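# Take one bottle from the cabinet, stand it on the bench

## Task

Remove exactly one bottle from the cabinet and leave it standing upright on the bench, with the remaining two bottles still inside the cabinet.

## Robot and tools

Robot: two arms, left_arm and right_arm, each on its own carriage (left_rail, right_rail) on one shared floor track. left_rail is always the carriage toward +y. Each arm base sits at x = 0, y = its carriage position_m, z = 0.04 m, facing +x. Each arm ends in a two-finger gripper whose fingers point along the gripper's +z and close along its y. The fingers can fold if a part sits near the palm or a fingertip is pushed into a surface; grip with the outer quarter of the pads.

Scene frame (used in results): fixed to the table, table top z = 0, +x the way the arms face, +y to their left, track along y at x = 0, y = 0 at track middle. The table starts at x = 0.17 m. Cameras: cam_high, cam_low, cam_front, cam_side, cam_left_wrist, cam_right_wrist (all 672x504).

execute_actions(actions, cameras): runs actions in order. Each action may hold "rows", "steps", "until", and device commands. A row is one list of 18 numbers, each -1 to 1, covering both arms: left_arm dx, dy, dz, rx, ry, rz, then left_gripper position, force_limit, speed, then the same nine for right_arm/right_gripper. dx..rz are an offset (not a pose) from that arm's Hand target as it was when the action began, expressed in that Hand target's own axes; 1.0 = 0.6 m or 180 degrees; rx, ry, rz form one rotation vector. Every row in an action counts from the same start, and the next action starts from the new Hand target, so repeating an offset moves further. Up to 15 rows, each lasting one 1/30 s step; "steps" is 1 to 450 (default 15) and the last row keeps being pursued. Sending all six pose zeros re-commands the current Hand target. Gripper position: +1 fully open (140 mm), pads touch near -0.8, -1 closes until blocked. force_limit -1..+1 sets squeeze (about 14 N to 58 N at slow close; faster closes grip harder). speed -1..+1 is finger speed (about 30 to 250 mm/s). Both start at +1. To leave a gripper unchanged, resend its last three numbers; 0 is a real command. Ramp offsets gradually (about 0.01 per row) for gentle motion.

Devices: {"left_rail": {"position_m": ...}} sets where the carriage should stand (left_rail -0.8 to 1.5 m, right_rail -1.5 to 0.8 m); also speed_m_s 0.01 to 1, acceleration_factor 0.1 to 1, or {"stop": true}. Then wait with {"steps": n, "until": {"left_rail": {"position_status": ["!=", "moving"]}}}. until reads only the rails; comparisons use "=", "!=", "<", "<=", ">", ">="; {"all": {"status": "ended"}} or {"any": ...} also work. Keep carriages at least 0.78 m apart; let a carriage arrive before aiming its gripper at a scene point. Any out-of-range value or unknown name rejects the whole call. An empty actions list returns images and the scene number.

move(target, speed, blend, stop_force, zero, blocking, cameras): drives grippers on straight paths. target is one 18-number row (same layout, same offset-from-Hand-target meaning) or a list of up to 15 such rows, all counted from the same starting Hand targets. speed is path top speed in m/s, 0.002 to 3.6 (default 0.25), one value or one per target. blend in m rounds corners in a list. stop_force in N (3 to 120) ends an arm's path when its wrist senses that much push; not reliable while the gripper rotates, and omit it when backing away from a contact. zero (default true) re-zeros before the move. blocking=false returns early; then use wait or stop before sending rows or another move. Paths avoid nothing; keep away from each arm's own base. The result adds a "move:" line such as done, off_target, held, fault, and limits used.

wait(seconds 0 to 10): lets time pass. stop(): brakes a running move. zoom_image(camera, region [x0,y0,x1,y1], at most 504 px each side) zooms the newest image. zero_wrist_force(arm) zeroes that arm's force sensor. finished_scene(scene 1 or 2) ends the scene irreversibly; the goal must hold without the robot.

Results: per-arm end_effector_position (m, scene frame), quaternion wxyz, velocities; Hand target (the base for the next offsets); Joint positions (rail m, then six joints in rad); joint torques; Wrist force/torque in the gripper's axes; Wrist depth grid (7x7 cells, mm); Tool commands; object_status (0 moving, 1 blocked opening, 2 blocked closing = grip, 3 reached/pads met); position_measured in counts (3 open, about 230 pads closed); rail position_m, position_status (moving, done, contact_stop, time_out, stopped, stopped_with_arm, stopped_for_other_arm, stopped_for_other_carriage) and position_answer (taken/not_taken).

Avoid: dropping or knocking over bottles, anything falling off the table or onto the track or metal strip, hard collisions with the cabinet or table, contact between the two arms or carriages, commanding targets past a firm surface (stiff arms fault), net force near 150 N or joint torque at its limit (10 s stop), wrist torques over 26.3 N m, long stretched holds that overheat motors, and shaking a held bottle with sudden row jumps.

Each tool is called after ">>>" by a JSON object that holds its "op" and its "data".

## Session

>>> {"op": "execute_actions", "data": {"actions": []}}

Scene clock: 0.00 s.
left_arm: end_effector_position=(+0.3456, +1.0587, +0.5800) position_measured=3 object_status=3 end_effector_quat_wxyz=(+0.000, +0.000, +1.000, +0.000) | right_arm: end_effector_position=(+0.3456, -1.1202, +0.5800) position_measured=3 object_status=3 end_effector_quat_wxyz=(+0.000, +0.000, +1.000, +0.000)
Joint positions: left_arm=[1.031 -0.316 -1.725 0.971 -0.816 -1.571 -0.316] | right_arm=[-1.147 -0.316 -1.725 0.971 -0.816 -1.571 -0.316]
Joint velocities: within noise
Joint torques (N m): no reading
Wrist force (N): no reading
Wrist torque (N m): no reading
Wrist force, peak (N): no reading
Wrist depth (mm): cam_left_wrist=[- 597 - 620 613 622 637 / - 716 - - 650 644 - / 698 - - 716 666 714 - / - 135 - - - 136 735 / - - - - - - - / 1820 1932 - 1747 1594 1915 - / 1915 1866 1866 1915 1915 1899 -] | cam_right_wrist=[637 637 639 634 648 630 641 / 664 666 664 670 666 668 668 / 693 703 701 717 710 690 736 / - 132 741 756 751 741 123 / - 782 794 799 848 - 106 / 861 - 1729 885 875 861 97 / 1858 1874 1858 1858 1828 1813 -]
Hand target: left_arm +0.3456, +1.0587, +0.5800; +0.000, +0.000, +1.000, +0.000 | right_arm +0.3456, -1.1202, +0.5800; +0.000, +0.000, +1.000, +0.000
Tool commands: left_gripper/position=+1.0 left_gripper/force_limit=+1.0 left_gripper/speed=+1.0 right_gripper/position=+1.0 right_gripper/force_limit=+1.0 right_gripper/speed=+1.0
left_rail: position_m=1.031 position_status=done
right_rail: position_m=-1.147 position_status=done

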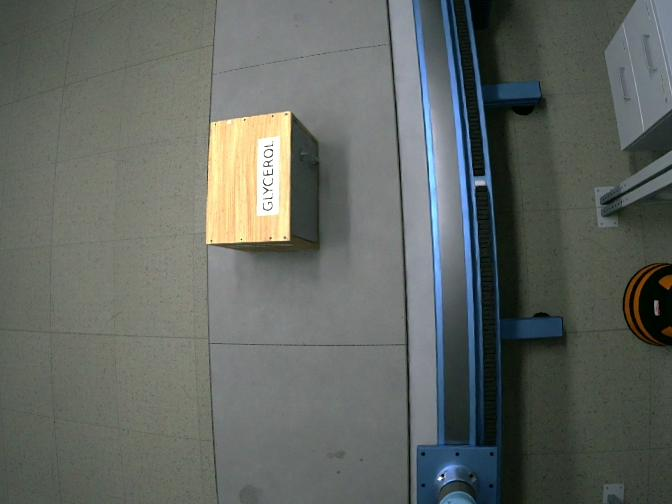

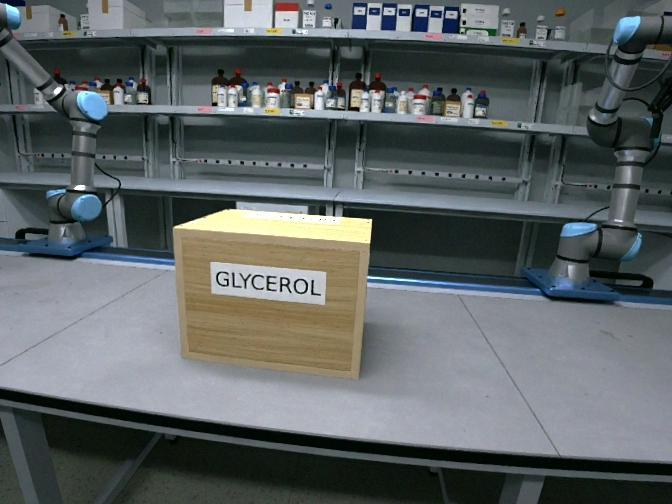

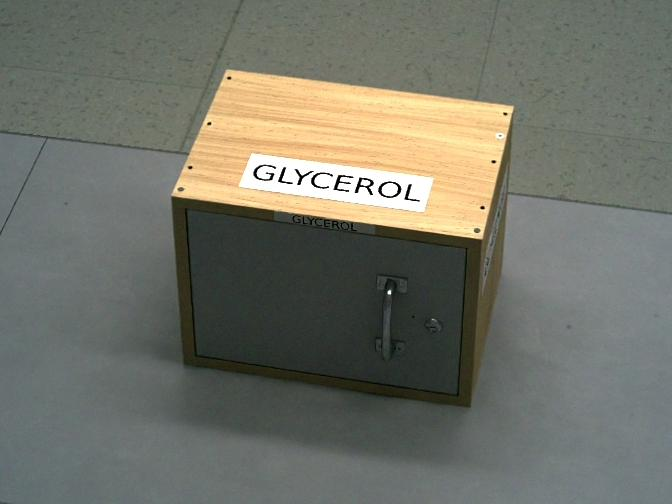

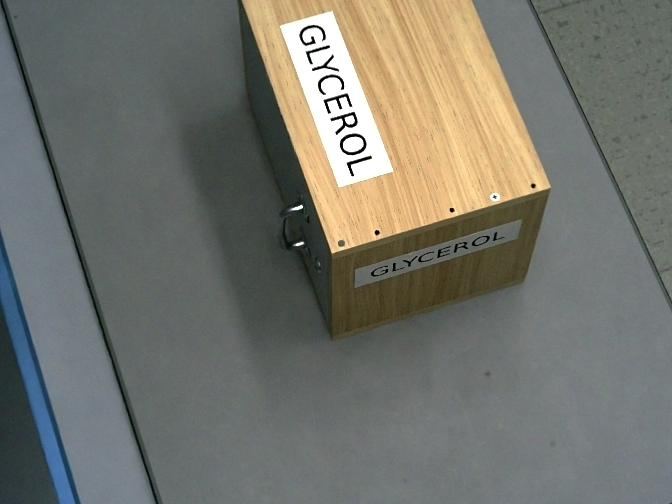

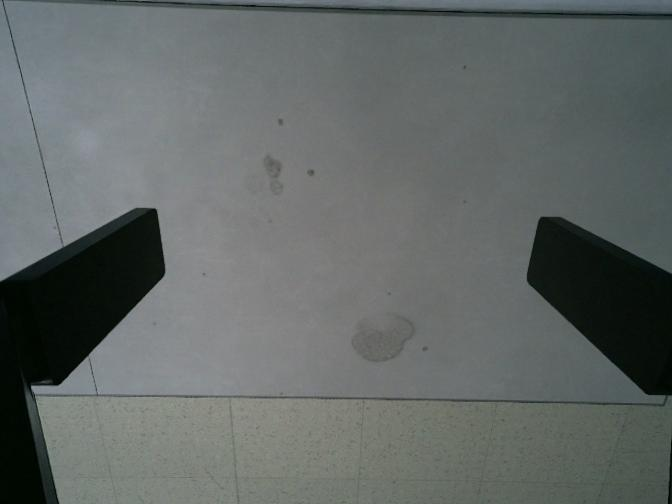

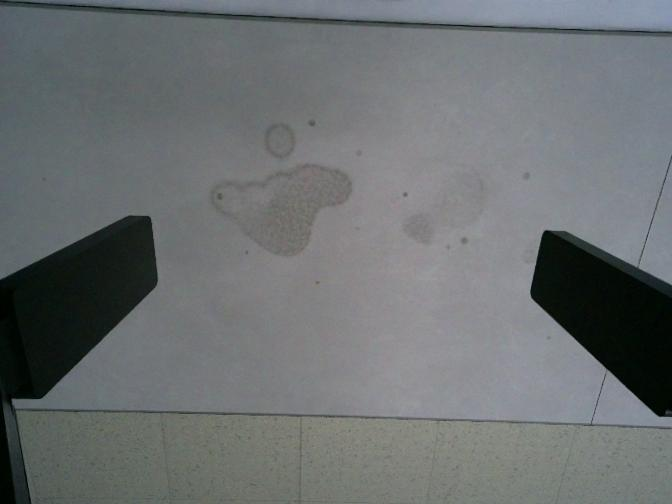

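>>> {"op": "zoom_image", "data": {"camera": "cam_front", "region": [340, 230, 500, 420]}}

>>> {"op": "zoom_image", "data": {"camera": "cam_high", "region": [190, 90, 350, 270]}}

>>> {"op": "zoom_image", "data": {"camera": "cam_side", "region": [230, 150, 400, 350]}}

Scaled by 2.653.

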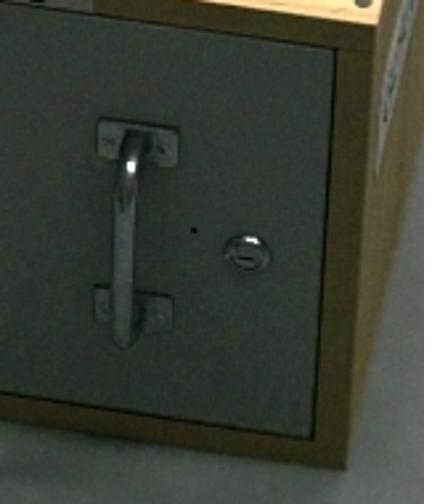

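Scaled by 2.800.

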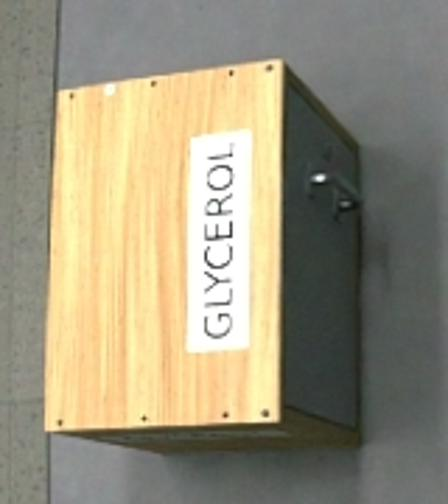

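Scaled by 2.520.

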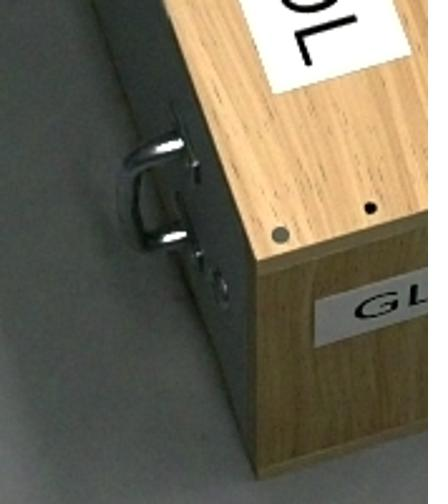

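>>> {"op": "execute_actions", "data": {"actions": [{"left_rail":{"position_m":0.6,"acceleration_factor":0.4,"speed_m_s":0.5},"steps":200,"until":{"left_rail":{"position_status":["!=","moving"]}}}]}}

>>> {"op": "move", "data": {"target": [0,-0.75,0.1,0,-0.25,0,0.4,-0.5,0,0,0,0,0,0,0,1,1,1], "speed": 0.35, "cameras": ["cam_left_wrist","cam_low"]}}

Scene clock: 4.57 s.
left_arm: end_effector_position=(+0.3456, +0.6273, +0.5800) position_measured=3 object_status=3 end_effector_quat_wxyz=(+0.000, +0.000, +1.000, +0.000) | right_arm: end_effector_position=(+0.3456, -1.1202, +0.5800) position_measured=3 object_status=3 end_effector_quat_wxyz=(+0.000, +0.000, +1.000, +0.000)
Joint positions: left_arm=[0.6 -0.316 -1.725 0.971 -0.816 -1.571 -0.316] | right_arm=[-1.147 -0.316 -1.725 0.971 -0.816 -1.571 -0.316]
Joint torques (N m): left_arm=[-0.28 -12.81 -21.39 -3.16 -0.11 -0.08] | right_arm=[-0.2 -10.12 -19.77 -2.67 0.09 0.17]
Wrist force (N): left_arm=[0.4 -0.2 0.1] | right_arm=[-0.1 -0.1 0.0]
Wrist torque (N m): left_arm=[-0.04 -0.08 0.00] | right_arm=[-0.04 0.02 0.00]
Wrist force, peak (N): left_arm=[0.0 1.5 0.1] | right_arm=[-0.3 -0.5 0.1]
Wrist depth (mm): cam_left_wrist=[- - 602 587 - - - / - - 631 - - - - / 738 704 - - - 698 - / - - - - 777 145 - / - 124 - - - - - / 664 1693 2099 1835 1667 1775 - / - 1805 1866 1882 1866 1899 -] | cam_right_wrist=[616 652 654 666 643 654 660 / 664 668 - 672 680 666 680 / 699 699 697 - 699 712 738 / 731 140 753 - 746 147 734 / - 766 777 794 - 802 106 / - 851 2186 868 1702 854 97 / 1828 1843 1874 1858 1813 1906 -]
Hand target: left_arm +0.3456, +0.6273, +0.5800; +0.000, +0.000, +1.000, +0.000 | right_arm +0.3456, -1.1202, +0.5800; +0.000, +0.000, +1.000, +0.000
Tool commands: left_gripper/position=+1.0 left_gripper/force_limit=+1.0 left_gripper/speed=+1.0 right_gripper/position=+1.0 right_gripper/force_limit=+1.0 right_gripper/speed=+1.0
left_rail: position_m=0.600 speed_m_s=0.50 position_status=done
right_rail: position_m=-1.147 position_status=done

Scene clock: 6.73 s.
left_arm: end_effector_position=(+0.3455, +0.1773, +0.5200) position_measured=78 object_status=3 end_effector_quat_wxyz=(+0.383, +0.000, +0.924, +0.000) | right_arm: end_effector_position=(+0.3456, -1.1202, +0.5800) position_measured=3 object_status=3 end_effector_quat_wxyz=(+0.000, +0.000, +1.000, +0.000)
Joint positions: left_arm=[0.6 -1.589 -1.697 1.392 -1.248 -0.786 -1.596] | right_arm=[-1.147 -0.316 -1.725 0.971 -0.816 -1.571 -0.316]
Joint torques (N m): left_arm=[11.44 -12.19 -42.31 -3.6 3.29 -2.43] | right_arm=[0.2 -10.54 -19.58 -2.55 0.16 0.29]
Wrist force (N): left_arm=[-0.6 -0.7 0.4] | right_arm=[-0.1 -0.2 0.1]
Wrist torque (N m): left_arm=[-0.16 0.11 0.02] | right_arm=[-0.04 0.02 -0.01]
Wrist force, peak (N): left_arm=[0.5 -2.9 0.3] | right_arm=[-0.3 -0.4 0.3]
Wrist depth (mm): cam_left_wrist=[339 342 344 357 - - 648 / 376 360 357 371 - - - / 483 480 477 504 2228 2183 2079 / 2764 102 2764 2951 2951 142 2873 / - 107 3466 - - 120 - / - - - - - - - / - - - - - - -] | cam_right_wrist=[632 634 656 630 641 664 639 / 680 666 664 682 - 678 678 / 701 699 - - 724 701 715 / 726 140 743 756 756 147 123 / - 796 772 - 826 802 106 / 1922 845 832 899 1549 1652 97 / 1858 1858 1874 1890 1874 1890 -]
Hand target: left_arm +0.3456, +0.1772, +0.5200; +0.383, +0.000, +0.924, +0.000 | right_arm +0.3456, -1.1202, +0.5800; +0.000, +0.000, +1.000, +0.000
Off the commanded pose: left_arm 0.000 m, 0 deg | right_arm 0.000 m, 0 deg.
left_rail: position_m=0.600 speed_m_s=0.50 position_status=done
right_rail: position_m=-1.147 position_status=done
move: done
camera_calibration:
cam_left_wrist: T_world_to_cam=[[-0.0090059, 0.999923, -0.00858902, -0.162035], [0.414402, 0.0115491, 0.910021, -0.615475], [0.910049, 0.00463624, -0.414474, 0.0427848], [0, 0, 0, 1]] pos_world=[0.214659, 0.168932, 0.576437]
Images, in order (width x height): cam_low 672x504, cam_left_wrist 672x504.

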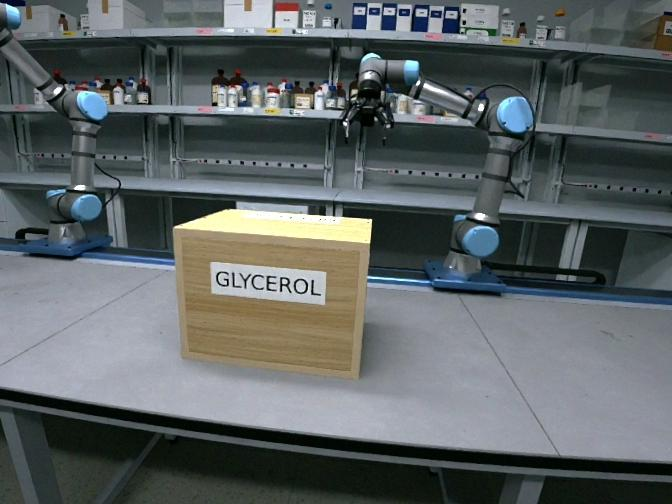

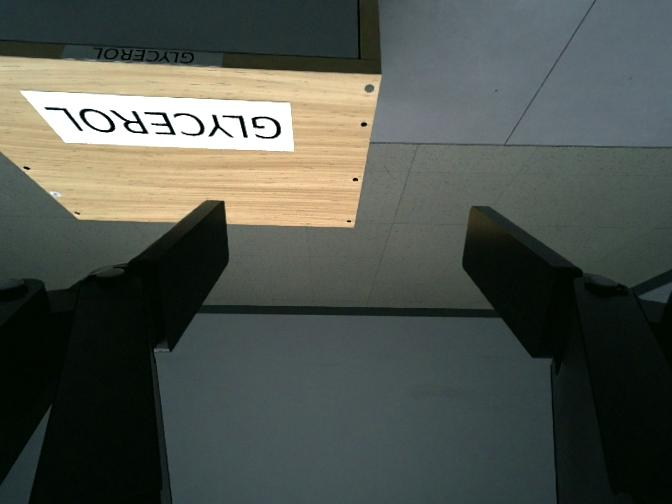

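>>> {"op": "move", "data": {"target": [0.349,-0.417,0.335,0,0,0,0.0,-0.5,0,0,0,0,0,0,0,1,1,1], "cameras": ["cam_front","cam_side","cam_left_wrist"]}}

Scene clock: 9.30 s.
left_arm: end_effector_position=(+0.3396, -0.0728, +0.2299) position_measured=129 object_status=3 end_effector_quat_wxyz=(+0.383, +0.000, +0.924, +0.000) end_effector_velocity=(+0.000, -0.001, -0.003) end_effector_angular_velocity=(+0.002, +0.002, +0.001) | right_arm: end_effector_position=(+0.3456, -1.1202, +0.5800) position_measured=3 object_status=3 end_effector_quat_wxyz=(+0.000, +0.000, +1.000, +0.000)
Joint positions: left_arm=[0.6 -1.591 -1.083 1.41 -1.878 -0.786 -1.6] | right_arm=[-1.147 -0.316 -1.725 0.971 -0.816 -1.571 -0.316]
Joint velocities: left_arm=[0 0 0.005 -0.002 0 -0.002 0] | right_arm=[within noise]
Joint torques (N m): left_arm=[10.15 -39.16 -39.21 -5 1.78 2.26] | right_arm=[0.03 -10.56 -19.83 -2.59 0.14 0.21]
Wrist force (N): left_arm=[-0.8 -0.9 0.3] | right_arm=[0.0 0.3 -0.1]
Wrist torque (N m): left_arm=[-0.19 0.12 -0.18] | right_arm=[0.06 0.00 0.00]
Wrist force, peak (N): left_arm=[0.8 -1.9 0.9] | right_arm=[0.0 -0.7 0.0]
Wrist depth (mm): cam_left_wrist=[318 - - 326 319 304 312 / - - 312 321 324 335 340 / 477 448 290 292 296 300 299 / 2274 - 128 275 266 276 279 / - - - 246 247 - 91 / - - - 233 234 - - / - - - 223 - - -] | cam_right_wrist=[628 630 630 639 646 639 680 / 680 678 650 - 678 717 654 / - 710 734 710 - 715 717 / - 131 751 724 746 729 736 / - - - 817 796 - 106 / - - 829 826 878 1729 97 / 1843 1828 1858 1828 1874 1858 -]
Hand target: left_arm +0.3397, -0.0730, +0.2298; +0.383, +0.000, +0.924, +0.000 | right_arm +0.3456, -1.1202, +0.5800; +0.000, +0.000, +1.000, +0.000
Off the commanded pose: left_arm 0.000 m, 0 deg | right_arm 0.000 m, 0 deg.
left_rail: position_m=0.600 speed_m_s=0.50 position_status=done
right_rail: position_m=-1.147 position_status=done
move: done
camera_calibration:
cam_left_wrist: T_world_to_cam=[[-0.00914584, 0.999923, -0.00841829, 0.0855806], [0.414199, 0.0114507, 0.910114, -0.346045], [0.910141, 0.00483692, -0.414271, -0.0710277], [0, 0, 0, 1]] pos_world=[0.208759, -0.081268, 0.286236]
Images, in order (width x height): cam_front 672x504, cam_side 672x504, cam_left_wrist 672x504.

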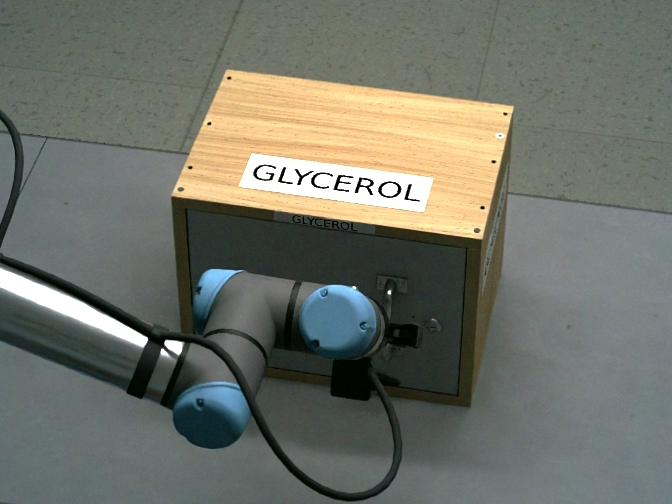

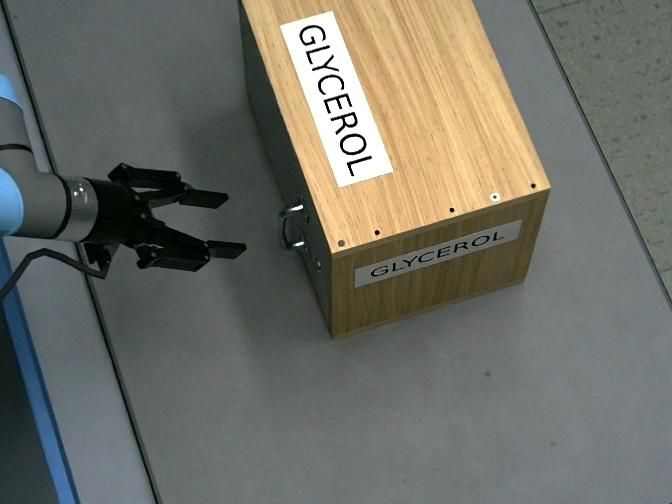

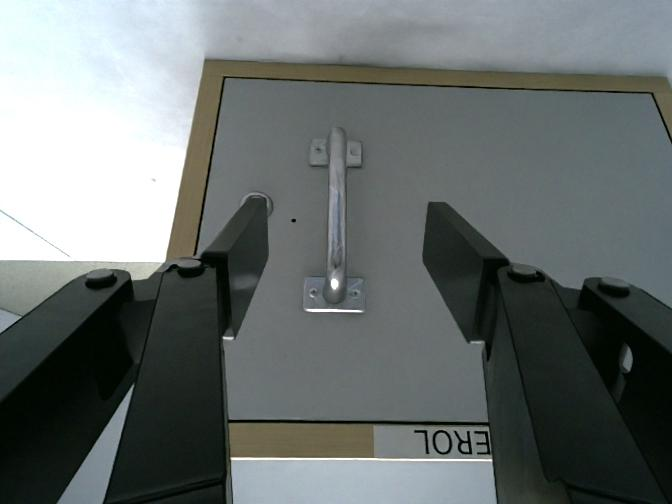

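>>> {"op": "move", "data": {"target": [0,-0.005,0.155,0,0,0,0.0,-0.5,-0.8,0,0,0,0,0,0,1,1,1], "speed": 0.06, "stop_force": 12, "cameras": ["cam_side","cam_left_wrist"]}}

Scene clock: 12.40 s.
left_arm: end_effector_position=(+0.4054, -0.0760, +0.1641) position_measured=129 object_status=3 end_effector_quat_wxyz=(+0.383, +0.000, +0.924, +0.000) | right_arm: end_effector_position=(+0.3456, -1.1202, +0.5800) position_measured=3 object_status=3 end_effector_quat_wxyz=(+0.000, +0.000, +1.000, +0.000)
Joint positions: left_arm=[0.6 -1.494 -0.974 1.443 -2.117 -0.788 -1.463] | right_arm=[-1.147 -0.316 -1.725 0.971 -0.816 -1.571 -0.316]
Joint torques (N m): left_arm=[10.79 -42.07 -40.06 -5.31 -0.46 2.34] | right_arm=[0.07 -10.76 -20.24 -2.52 0.08 0.21]
Wrist force (N): left_arm=[-0.7 -0.8 0.2] | right_arm=[0.3 0.0 0.3]
Wrist torque (N m): left_arm=[-0.18 0.11 -0.20] | right_arm=[-0.01 -0.06 0.00]
Wrist force, peak (N): left_arm=[-0.9 -1.0 0.3] | right_arm=[-0.1 -0.2 0.5]
Wrist depth (mm): cam_left_wrist=[- - 246 - - - - / - 235 232 235 235 246 247 / - 214 210 223 224 220 - / - 193 168 198 156 204 203 / - - - 184 182 - 92 / - - - - 173 - - / - - 158 159 160 - -] | cam_right_wrist=[639 632 634 628 637 637 645 / 670 654 652 672 668 674 670 / 703 710 722 699 699 697 712 / 109 141 715 761 759 734 117 / - 808 780 785 - - 106 / - 835 1652 832 861 864 101 / 1828 1843 1906 1858 1874 1828 -]
Hand target: left_arm +0.4054, -0.0760, +0.1641; +0.383, +0.000, +0.924, +0.000 | right_arm +0.3456, -1.1202, +0.5800; +0.000, +0.000, +1.000, +0.000
Off the commanded pose: left_arm 0.000 m, 0 deg | right_arm 0.000 m, 0 deg.
left_rail: position_m=0.600 speed_m_s=0.50 position_status=done
right_rail: position_m=-1.147 position_status=done
move: done
camera_calibration:
cam_left_wrist: T_world_to_cam=[[-0.00914584, 0.999923, -0.00841829, 0.0887273], [0.414199, 0.0114507, 0.910114, -0.313337], [0.910141, 0.00483692, -0.414271, -0.158068], [0, 0, 0, 1]] pos_world=[0.274459, -0.084368, 0.220436]
Images, in order (width x height): cam_side 672x504, cam_left_wrist 672x504.

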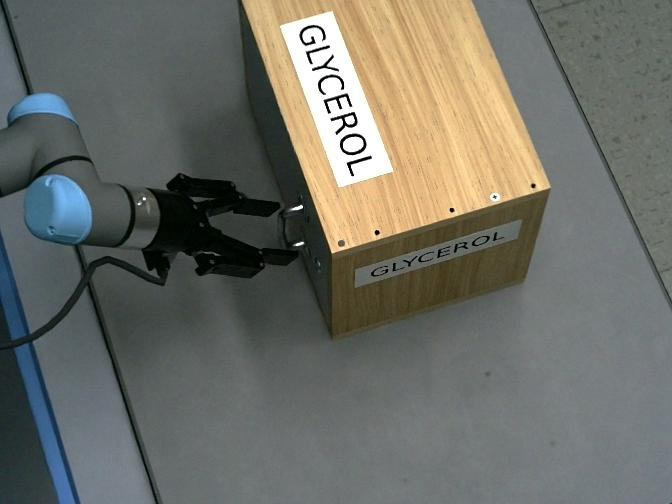

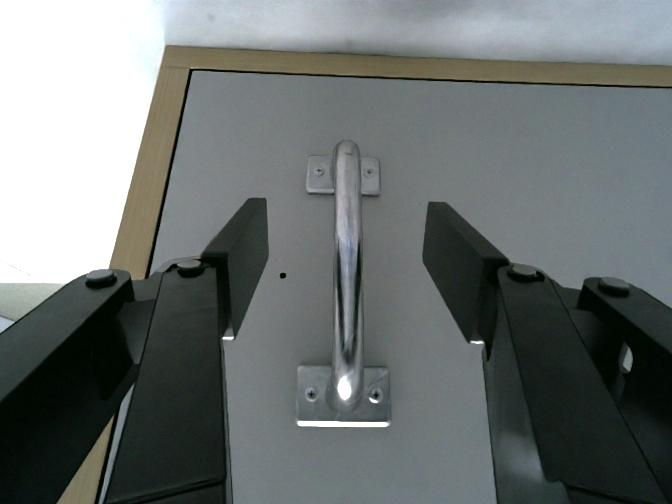

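>>> {"op": "move", "data": {"target": [0,0,0.018,0,0,0,0.0,-0.5,-0.8,0,0,0,0,0,0,1,1,1], "speed": 0.04, "stop_force": 12}}

>>> {"op": "move", "data": {"target": [0,0,0,0,0,0,-1,-0.5,-1,0,0,0,0,0,0,1,1,1], "cameras": ["cam_side","cam_left_wrist"]}}

Scene clock: 14.27 s.
left_arm: end_effector_position=(+0.4131, -0.0760, +0.1564) position_measured=129 object_status=3 end_effector_quat_wxyz=(+0.383, +0.000, +0.924, +0.000) | right_arm: end_effector_position=(+0.3456, -1.1202, +0.5800) position_measured=3 object_status=3 end_effector_quat_wxyz=(+0.000, +0.000, +1.000, +0.000)
Joint positions: left_arm=[0.6 -1.483 -0.96 1.444 -2.143 -0.789 -1.447] | right_arm=[-1.147 -0.316 -1.725 0.971 -0.816 -1.571 -0.316]
Joint torques (N m): left_arm=[11.01 -42.43 -11.29 -5.56 -0.39 2.25] | right_arm=[0.19 -11.13 -20.43 -2.61 0.12 0.21]
Wrist force (N): left_arm=[-0.8 -1.0 0.1] | right_arm=[-0.2 -0.2 0.2]
Wrist torque (N m): left_arm=[-0.24 0.14 -0.20] | right_arm=[-0.03 0.02 0.00]
Wrist force, peak (N): left_arm=[-1.0 -1.1 0.3] | right_arm=[0.5 -0.2 0.3]
Wrist depth (mm): cam_left_wrist=[- - 237 233 243 249 - / 302 222 221 225 225 231 234 / - 201 203 209 208 211 213 / - 186 138 192 137 196 196 / - - 169 175 172 - 92 / - - - 164 165 - - / - - 151 153 155 - -] | cam_right_wrist=[637 635 599 635 676 643 641 / 664 635 674 668 708 672 680 / 743 751 706 710 719 703 - / - 131 743 769 746 145 734 / - 794 - - 805 - 106 / 838 864 794 868 851 848 - / 1843 1874 1828 1922 1874 1890 -]
Hand target: left_arm +0.4131, -0.0760, +0.1564; +0.383, +0.000, +0.924, +0.000 | right_arm +0.3456, -1.1202, +0.5800; +0.000, +0.000, +1.000, +0.000
Off the commanded pose: left_arm 0.000 m, 0 deg | right_arm 0.000 m, 0 deg.
left_rail: position_m=0.600 speed_m_s=0.50 position_status=done
right_rail: position_m=-1.147 position_status=done
move: done

Scene clock: 16.37 s.
left_arm: end_effector_position=(+0.4131, -0.0759, +0.1564) position_measured=213 object_status=0 end_effector_quat_wxyz=(+0.383, +0.000, +0.924, +0.000) | right_arm: end_effector_position=(+0.3456, -1.1202, +0.5800) position_measured=3 object_status=3 end_effector_quat_wxyz=(+0.000, +0.000, +1.000, +0.000)
Joint positions: left_arm=[0.6 -1.483 -0.96 1.444 -2.143 -0.789 -1.447] | right_arm=[-1.147 -0.316 -1.725 0.971 -0.816 -1.571 -0.316]
Joint torques (N m): left_arm=[0.63 -42.95 -22.7 -5.56 -0.38 2.42] | right_arm=[-0.06 -11.21 -19.86 -2.55 0.02 0.26]
Wrist force (N): left_arm=[-3.5 13.1 -4.2] | right_arm=[0.0 -0.2 -0.3]
Wrist torque (N m): left_arm=[-0.15 0.16 -0.35] | right_arm=[-0.05 -0.01 -0.01]
Wrist force, peak (N): left_arm=[-0.8 19.6 -9.2] | right_arm=[0.0 -0.4 0.5]
Wrist depth (mm): cam_left_wrist=[- - 238 - - - - / 287 220 221 226 228 230 235 / 376 201 202 209 208 212 214 / - 185 190 116 192 194 195 / - - - - - - 182 / - - - - - - - / - - - - - - -] | cam_right_wrist=[666 634 635 632 645 634 652 / 645 654 641 672 666 - 693 / 703 746 703 712 715 715 701 / 731 132 719 748 738 724 726 / - 814 820 722 796 805 106 / 851 885 1756 854 823 829 97 / 1858 1874 1843 1813 1906 1874 -]
Hand target: left_arm +0.4131, -0.0760, +0.1564; +0.383, +0.000, +0.924, +0.000 | right_arm +0.3456, -1.1202, +0.5800; +0.000, +0.000, +1.000, +0.000
Off the commanded pose: left_arm 0.000 m, 0 deg | right_arm 0.000 m, 0 deg.
left_rail: position_m=0.600 speed_m_s=0.50 position_status=done
right_rail: position_m=-1.147 position_status=done
move: done
camera_calibration:
cam_left_wrist: T_world_to_cam=[[-0.00919658, 0.999923, -0.00828632, 0.0886192], [0.414199, 0.0113516, 0.910115, -0.309528], [0.91014, 0.00493776, -0.414272, -0.168258], [0, 0, 0, 1]] pos_world=[0.282159, -0.0842679, 0.212736]
Images, in order (width x height): cam_side 672x504, cam_left_wrist 672x504.

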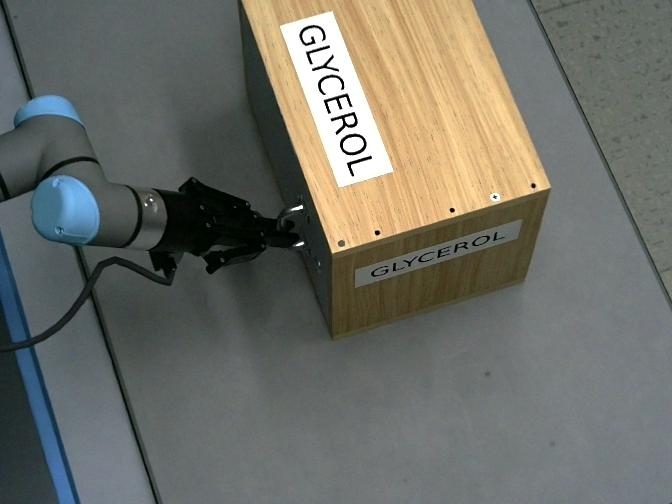

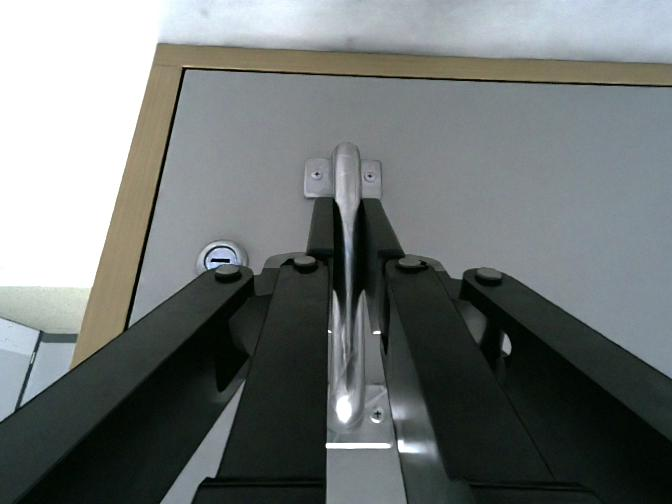

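>>> {"op": "move", "data": {"target": [0.0236,0.003,-0.0236,0.0164,0,0.0164,-1,-0.5,-1,0,0,0,0,0,0,1,1,1], "speed": 0.03, "stop_force": 50, "cameras": ["cam_side","cam_left_wrist"]}}

Scene clock: 18.87 s.
left_arm: end_effector_position=(+0.3930, -0.0742, +0.1564) position_measured=213 object_status=2 end_effector_quat_wxyz=(+0.382, +0.034, +0.923, -0.014) | right_arm: end_effector_position=(+0.3456, -1.1202, +0.5800) position_measured=3 object_status=3 end_effector_quat_wxyz=(+0.000, +0.000, +1.000, +0.000)
Joint positions: left_arm=[0.6 -1.51 -1 1.527 -2.229 -0.794 -1.383] | right_arm=[-1.147 -0.316 -1.725 0.971 -0.816 -1.571 -0.316]
Joint torques (N m): left_arm=[-20.37 -53.5 -15.72 -8.35 -0.66 2.39] | right_arm=[0.36 -11.14 -20.41 -2.61 -0.01 0.28]
Wrist force (N): left_arm=[-5.5 13.7 3.3] | right_arm=[-0.1 0.0 0.2]
Wrist torque (N m): left_arm=[-0.12 0.14 -0.37] | right_arm=[0.00 0.02 0.00]
Wrist force, peak (N): left_arm=[-9.0 22.4 2.8] | right_arm=[0.2 -0.5 -0.2]
Wrist depth (mm): cam_left_wrist=[- - - 238 - - - / 292 - 223 226 233 234 233 / - 202 204 206 209 211 212 / 607 188 190 110 190 193 195 / 3211 - - - - - 183 / - - - - - - - / - - - - - - -] | cam_right_wrist=[635 635 635 623 637 641 656 / 678 - 666 - 670 - 678 / - 719 701 708 703 699 719 / - 131 712 724 741 148 746 / - 785 - - 799 791 106 / 875 1828 1784 - 842 861 97 / 1828 1874 1874 1813 1858 1922 -]
Hand target: left_arm +0.3930, -0.0742, +0.1564; +0.382, +0.034, +0.923, -0.014 | right_arm +0.3456, -1.1202, +0.5800; +0.000, +0.000, +1.000, +0.000
Off the commanded pose: left_arm 0.000 m, 0 deg | right_arm 0.000 m, 0 deg.
left_rail: position_m=0.600 speed_m_s=0.50 position_status=done
right_rail: position_m=-1.147 position_status=done
move: done
camera_calibration:
cam_left_wrist: T_world_to_cam=[[0.0637137, 0.997932, -0.00845768, 0.057975], [0.414044, -0.0187219, 0.910064, -0.303387], [0.908024, -0.0614854, -0.414381, -0.154098], [0, 0, 0, 1]] pos_world=[0.261847, -0.0730099, 0.212736]
Images, in order (width x height): cam_side 672x504, cam_left_wrist 672x504.

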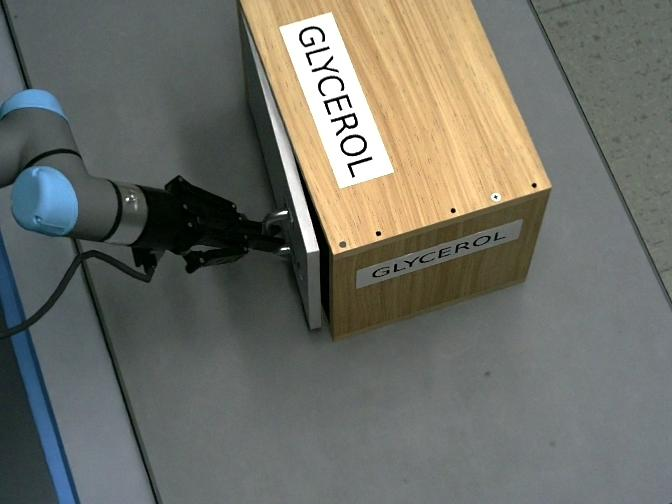

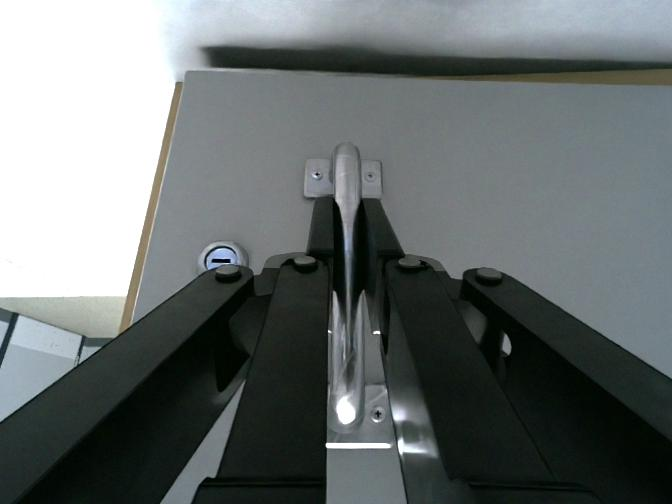

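>>> {"op": "move", "data": {"target": [[0.048,0.0167,-0.048,0.0338,0,0.0338,-1,-0.5,-1,0,0,0,0,0,0,1,1,1],[0.0937,0.0432,-0.0937,0.0675,0,0.0675,-1,-0.5,-1,0,0,0,0,0,0,1,1,1],[0.1361,0.0792,-0.1361,0.1013,0,0.1013,-1,-0.5,-1,0,0,0,0,0,0,1,1,1],[0.1742,0.1237,-0.1742,0.135,0,0.135,-1,-0.5,-1,0,0,0,0,0,0,1,1,1]], "speed": 0.06, "blend": [0.01,0.01,0.01,0], "stop_force": 50, "cameras": ["cam_side","cam_high","cam_left_wrist"]}}

Scene clock: 25.53 s.
left_arm: end_effector_position=(+0.2510, +0.0106, +0.1564) position_measured=213 object_status=2 end_effector_quat_wxyz=(+0.361, +0.305, +0.872, -0.126) | right_arm: end_effector_position=(+0.3456, -1.1202, +0.5800) position_measured=3 object_status=3 end_effector_quat_wxyz=(+0.000, +0.000, +1.000, +0.000)
Joint positions: left_arm=[0.6 -1.693 -1.368 2.195 -2.88 -0.924 -0.856] | right_arm=[-1.147 -0.316 -1.725 0.971 -0.816 -1.571 -0.316]
Joint torques (N m): left_arm=[-19.96 -41.35 -17.43 -10.43 -2.19 2.45] | right_arm=[-0.23 -11.55 -20.82 -2.7 -0.03 0.23]
Wrist force (N): left_arm=[5.8 13.7 13.4] | right_arm=[0.1 0.1 -0.2]
Wrist torque (N m): left_arm=[0.06 -0.02 -0.38] | right_arm=[0.01 -0.04 -0.01]
Wrist force, peak (N): left_arm=[5.8 13.7 13.4] | right_arm=[-0.4 -0.3 0.3]
Wrist depth (mm): cam_left_wrist=[242 - - - 232 226 - / 294 287 218 222 229 231 232 / - 208 204 210 210 214 218 / - - 189 110 193 193 195 / - - 85 - - - 182 / - - - - - - - / - - - - - - -] | cam_right_wrist=[635 637 639 632 635 639 648 / 670 664 - 666 672 668 672 / 680 693 703 715 - 717 710 / - 140 743 729 - 741 123 / - 805 805 796 817 - 106 / 861 858 864 1798 854 - 97 / 1858 1858 1828 1874 1843 1890 -]
Hand target: left_arm +0.2510, +0.0106, +0.1564; +0.361, +0.305, +0.872, -0.126 | right_arm +0.3456, -1.1202, +0.5800; +0.000, +0.000, +1.000, +0.000
Off the commanded pose: left_arm 0.000 m, 0 deg | right_arm 0.000 m, 0 deg.
left_rail: position_m=0.600 speed_m_s=0.50 position_status=done
right_rail: position_m=-1.147 position_status=done
move: done
camera_calibration:
cam_left_wrist: T_world_to_cam=[[0.615842, 0.787825, -0.00843539, -0.153948], [0.331128, -0.249098, 0.910112, -0.219748], [0.714908, -0.563279, -0.414276, 0.0338904], [0, 0, 0, 1]] pos_world=[0.143344, 0.085635, 0.212736]
Images, in order (width x height): cam_high 672x504, cam_side 672x504, cam_left_wrist 672x504.

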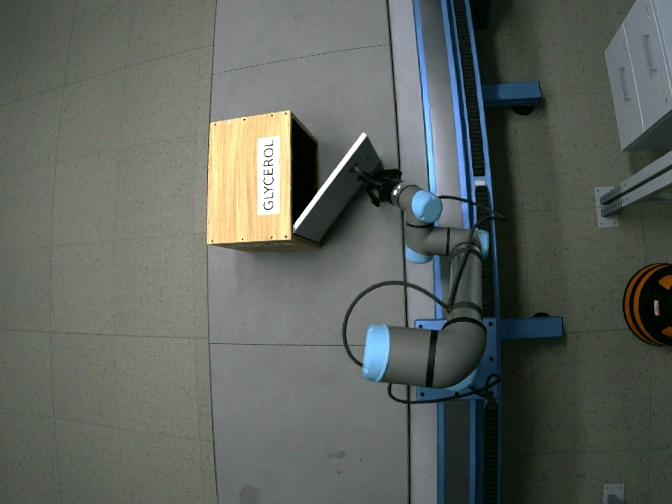

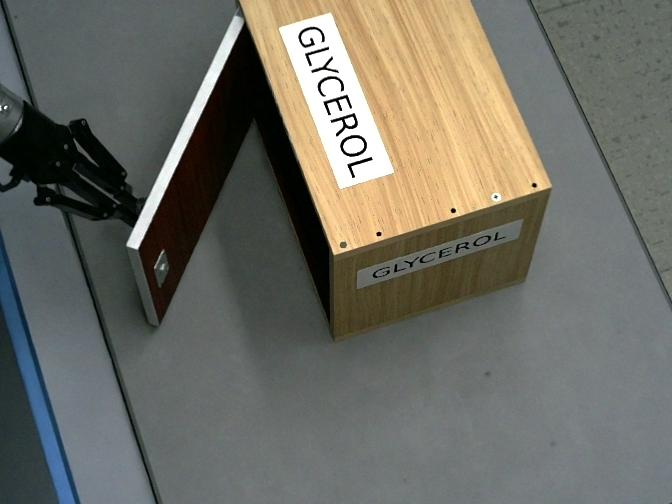

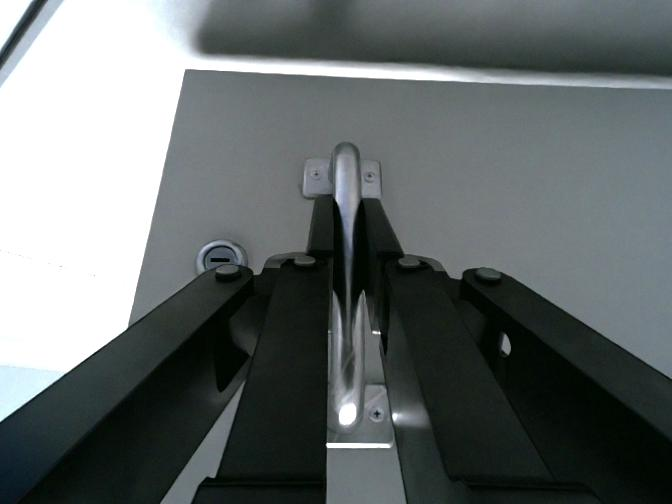

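>>> {"op": "move", "data": {"target": [[0.048,0.0167,-0.048,0.0338,0,0.0338,-1,-0.5,-1,0,0,0,0,0,0,1,1,1],[0.0937,0.0432,-0.0937,0.0675,0,0.0675,-1,-0.5,-1,0,0,0,0,0,0,1,1,1],[0.1361,0.0792,-0.1361,0.1013,0,0.1013,-1,-0.5,-1,0,0,0,0,0,0,1,1,1],[0.1742,0.1237,-0.1742,0.135,0,0.135,-1,-0.5,-1,0,0,0,0,0,0,1,1,1]], "speed": 0.06, "blend": [0.01,0.01,0.01,0], "stop_force": 50, "cameras": ["cam_side","cam_high","cam_low"]}}

Scene clock: 31.97 s.
left_arm: end_effector_position=(+0.1816, +0.1608, +0.1564) position_measured=213 object_status=2 end_effector_quat_wxyz=(+0.308, +0.549, +0.743, -0.227) | right_arm: end_effector_position=(+0.3456, -1.1202, +0.5800) position_measured=3 object_status=3 end_effector_quat_wxyz=(+0.000, +0.000, +1.000, +0.000)
Joint positions: left_arm=[0.6 -1.644 -1.798 2.702 -3.225 -1.311 -0.268] | right_arm=[-1.147 -0.316 -1.725 0.971 -0.816 -1.571 -0.316]
Joint torques (N m): left_arm=[5.89 -22.89 -16.44 -8.19 -3.21 2.4] | right_arm=[0.51 -11.52 -21.51 -2.68 -0.06 0.17]
Wrist force (N): left_arm=[13.2 9.1 18.3] | right_arm=[0.1 -0.3 0.1]
Wrist torque (N m): left_arm=[-0.02 -0.21 -0.36] | right_arm=[-0.08 -0.03 0.00]
Wrist force, peak (N): left_arm=[12.4 13.3 18.6] | right_arm=[0.0 -0.2 0.6]
Wrist depth (mm): cam_left_wrist=[231 245 252 - - - - / 293 265 225 229 - 232 236 / - 206 203 - 210 214 216 / 4120 183 181 117 192 200 200 / - - 85 - - - 185 / - - - - - - - / - - - - - - -] | cam_right_wrist=[645 637 635 630 645 652 641 / 670 686 666 668 674 674 678 / 684 703 701 645 751 - 729 / - 132 - 777 759 148 123 / - 794 794 796 - 817 106 / - - 848 829 832 864 97 / 1858 1843 1890 1922 1858 1858 -]
Hand target: left_arm +0.1816, +0.1608, +0.1564; +0.308, +0.549, +0.743, -0.227 | right_arm +0.3456, -1.1202, +0.5800; +0.000, +0.000, +1.000, +0.000
Off the commanded pose: left_arm 0.000 m, 0 deg | right_arm 0.000 m, 0 deg.
left_rail: position_m=0.600 speed_m_s=0.50 position_status=done
right_rail: position_m=-1.147 position_status=done
move: done
Images, in order (width x height): cam_high 672x504, cam_low 672x504, cam_side 672x504.

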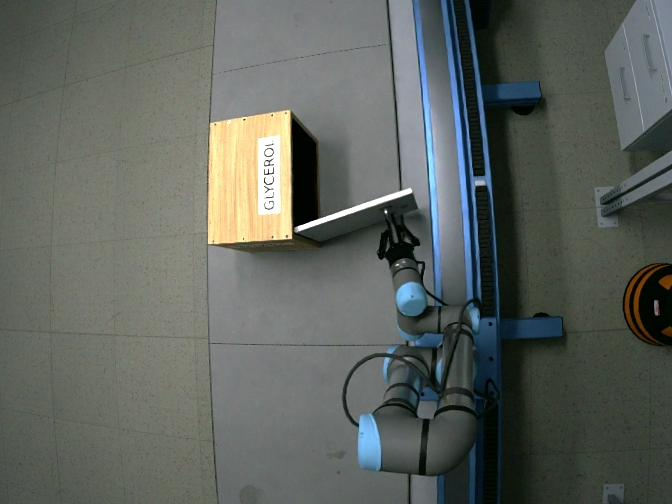

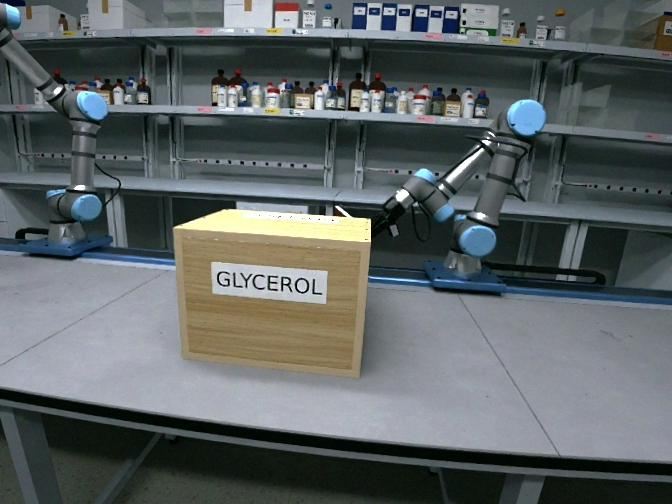

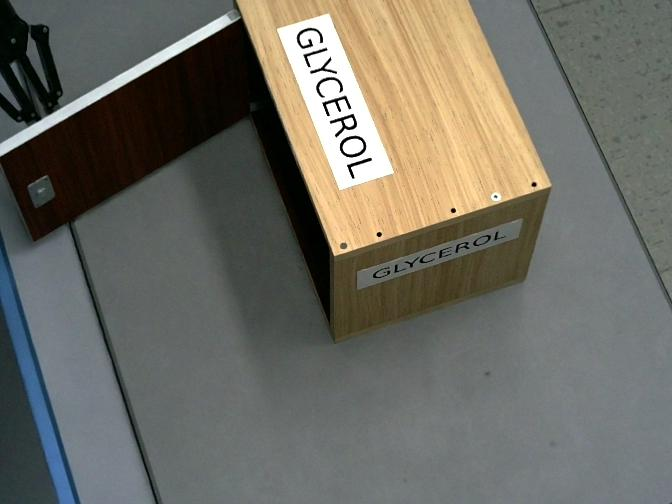

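>>> {"op": "execute_actions", "data": {"actions": [{"right_rail":{"position_m":-0.72,"acceleration_factor":0.4,"speed_m_s":0.5},"steps":200,"until":{"right_rail":{"position_status":["!=","moving"]}}}]}}

>>> {"op": "move", "data": {"target": [0,0,0,0,0,0,-1,-0.5,-1,0.076,0.888,0.6,-0.1186,-0.3761,-0.1693,0.5,0,0], "speed": 0.3, "cameras": ["cam_high","cam_right_wrist","cam_side"]}}

Scene clock: 34.67 s.
left_arm: end_effector_position=(+0.1816, +0.1608, +0.1564) position_measured=213 object_status=2 end_effector_quat_wxyz=(+0.308, +0.549, +0.743, -0.227) | right_arm: end_effector_position=(+0.3456, -0.6928, +0.5800) position_measured=3 object_status=3 end_effector_quat_wxyz=(+0.000, +0.000, +1.000, +0.000)
Joint positions: left_arm=[0.6 -1.644 -1.798 2.702 -3.225 -1.311 -0.268] | right_arm=[-0.72 -0.316 -1.725 0.971 -0.816 -1.571 -0.316]
Joint torques (N m): left_arm=[5.63 -22.44 -16.95 -8.28 -3.32 2.48] | right_arm=[0.27 -11.86 -21.51 -2.67 -0.04 0.17]
Wrist force (N): left_arm=[13.2 9.1 18.4] | right_arm=[-0.2 -0.1 0.4]
Wrist torque (N m): left_arm=[0.00 -0.21 -0.36] | right_arm=[-0.02 0.03 -0.01]
Wrist force, peak (N): left_arm=[13.3 9.3 18.5] | right_arm=[0.2 -1.4 -0.2]
Wrist depth (mm): cam_left_wrist=[231 245 252 - - 236 - / 293 284 219 - 231 231 - / - 321 203 - 210 215 217 / 740 190 188 - 193 198 201 / - - 85 - - - - / - - - - - - - / - - - - - - -] | cam_right_wrist=[635 628 626 634 641 652 619 / 676 701 595 670 670 676 670 / 706 695 701 708 695 - 701 / 715 139 741 753 766 146 626 / - 129 817 748 - - 106 / 854 881 845 851 814 - 101 / 1874 1813 1828 1874 1843 1922 -]
Hand target: left_arm +0.1816, +0.1608, +0.1564; +0.308, +0.549, +0.743, -0.227 | right_arm +0.3456, -0.6928, +0.5800; +0.000, +0.000, +1.000, +0.000
Tool commands: left_gripper/position=-1.0 left_gripper/force_limit=-0.5 left_gripper/speed=-1.0 right_gripper/position=+1.0 right_gripper/force_limit=+1.0 right_gripper/speed=+1.0
Off the commanded pose: left_arm 0.000 m, 0 deg | right_arm 0.000 m, 0 deg.
left_rail: position_m=0.600 speed_m_s=0.50 position_status=done
right_rail: position_m=-0.720 speed_m_s=0.50 position_status=done

Scene clock: 38.13 s.
left_arm: end_effector_position=(+0.1816, +0.1608, +0.1564) position_measured=213 object_status=2 end_effector_quat_wxyz=(+0.308, +0.549, +0.743, -0.227) | right_arm: end_effector_position=(+0.3000, -0.1600, +0.2200) position_measured=66 object_status=3 end_effector_quat_wxyz=(+0.547, -0.246, +0.781, +0.172)
Joint positions: left_arm=[0.6 -1.644 -1.798 2.702 -3.225 -1.311 -0.268] | right_arm=[-0.72 1.075 -1.152 2.293 -3.896 -2.005 0.17]
Joint torques (N m): left_arm=[5.42 -22.73 -16.82 -8.1 -3.21 2.33] | right_arm=[11.86 -16.1 -18.31 -5.18 -2.83 -1.68]
Wrist force (N): left_arm=[13.0 9.3 18.5] | right_arm=[-0.5 0.0 -0.3]
Wrist torque (N m): left_arm=[0.03 -0.16 -0.36] | right_arm=[-0.12 0.23 -0.02]
Wrist force, peak (N): left_arm=[13.2 9.2 18.6] | right_arm=[-0.6 -1.3 -1.1]
Wrist depth (mm): cam_left_wrist=[231 250 252 - - - - / 293 283 220 225 221 - 236 / 367 206 202 207 209 212 216 / - - 188 116 192 196 200 / - - 85 - - - 185 / - - - - - - - / - - - - - - -] | cam_right_wrist=[399 290 352 365 384 386 340 / 2859 280 547 451 478 442 335 / 4288 306 565 646 532 423 333 / - 119 570 646 575 153 331 / - 103 388 405 537 120 89 / - 254 3279 5575 3982 - - / - - - - - - -]
Hand target: left_arm +0.1816, +0.1608, +0.1564; +0.308, +0.549, +0.743, -0.227 | right_arm +0.3000, -0.1599, +0.2200; +0.547, -0.246, +0.781, +0.173
Off the commanded pose: left_arm 0.000 m, 0 deg | right_arm 0.000 m, 0 deg.
left_rail: position_m=0.600 speed_m_s=0.50 position_status=done
right_rail: position_m=-0.720 speed_m_s=0.50 position_status=done
move: done
camera_calibration:
cam_right_wrist: T_world_to_cam=[[-0.587512, 0.808648, -0.0302877, 0.317713], [-0.00615847, 0.0329593, 0.999438, -0.212104], [0.809192, 0.587369, -0.014384, -0.0067421], [0, 0, 0, 1]] pos_world=[0.19081, -0.245967, 0.221511]
Images, in order (width x height): cam_high 672x504, cam_side 672x504, cam_right_wrist 672x504.

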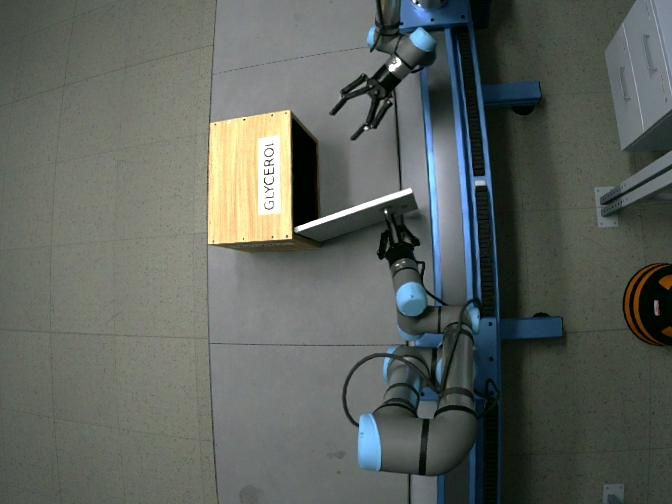

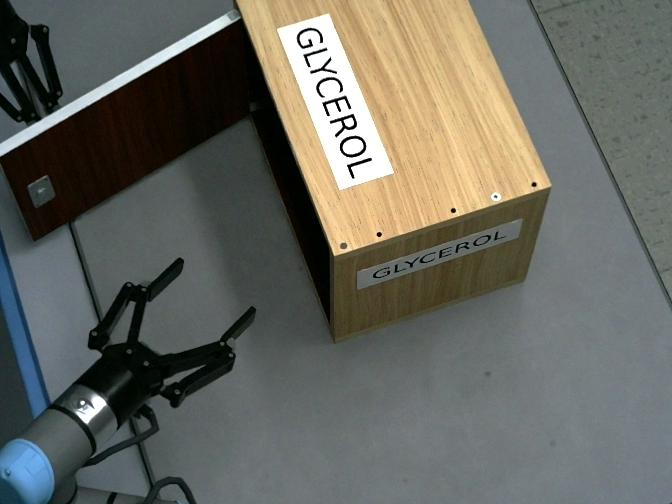

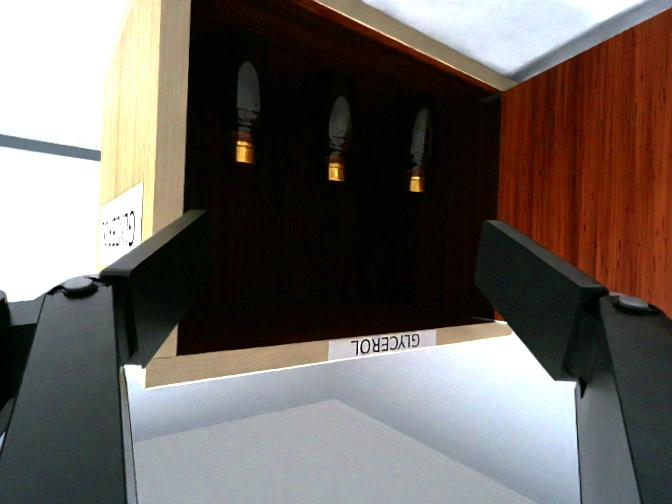

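>>> {"op": "zoom_image", "data": {"camera": "cam_right_wrist", "region": [180, 0, 520, 255]}}

Scaled by 1.482.

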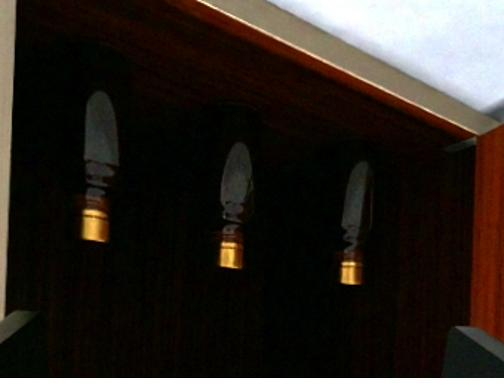

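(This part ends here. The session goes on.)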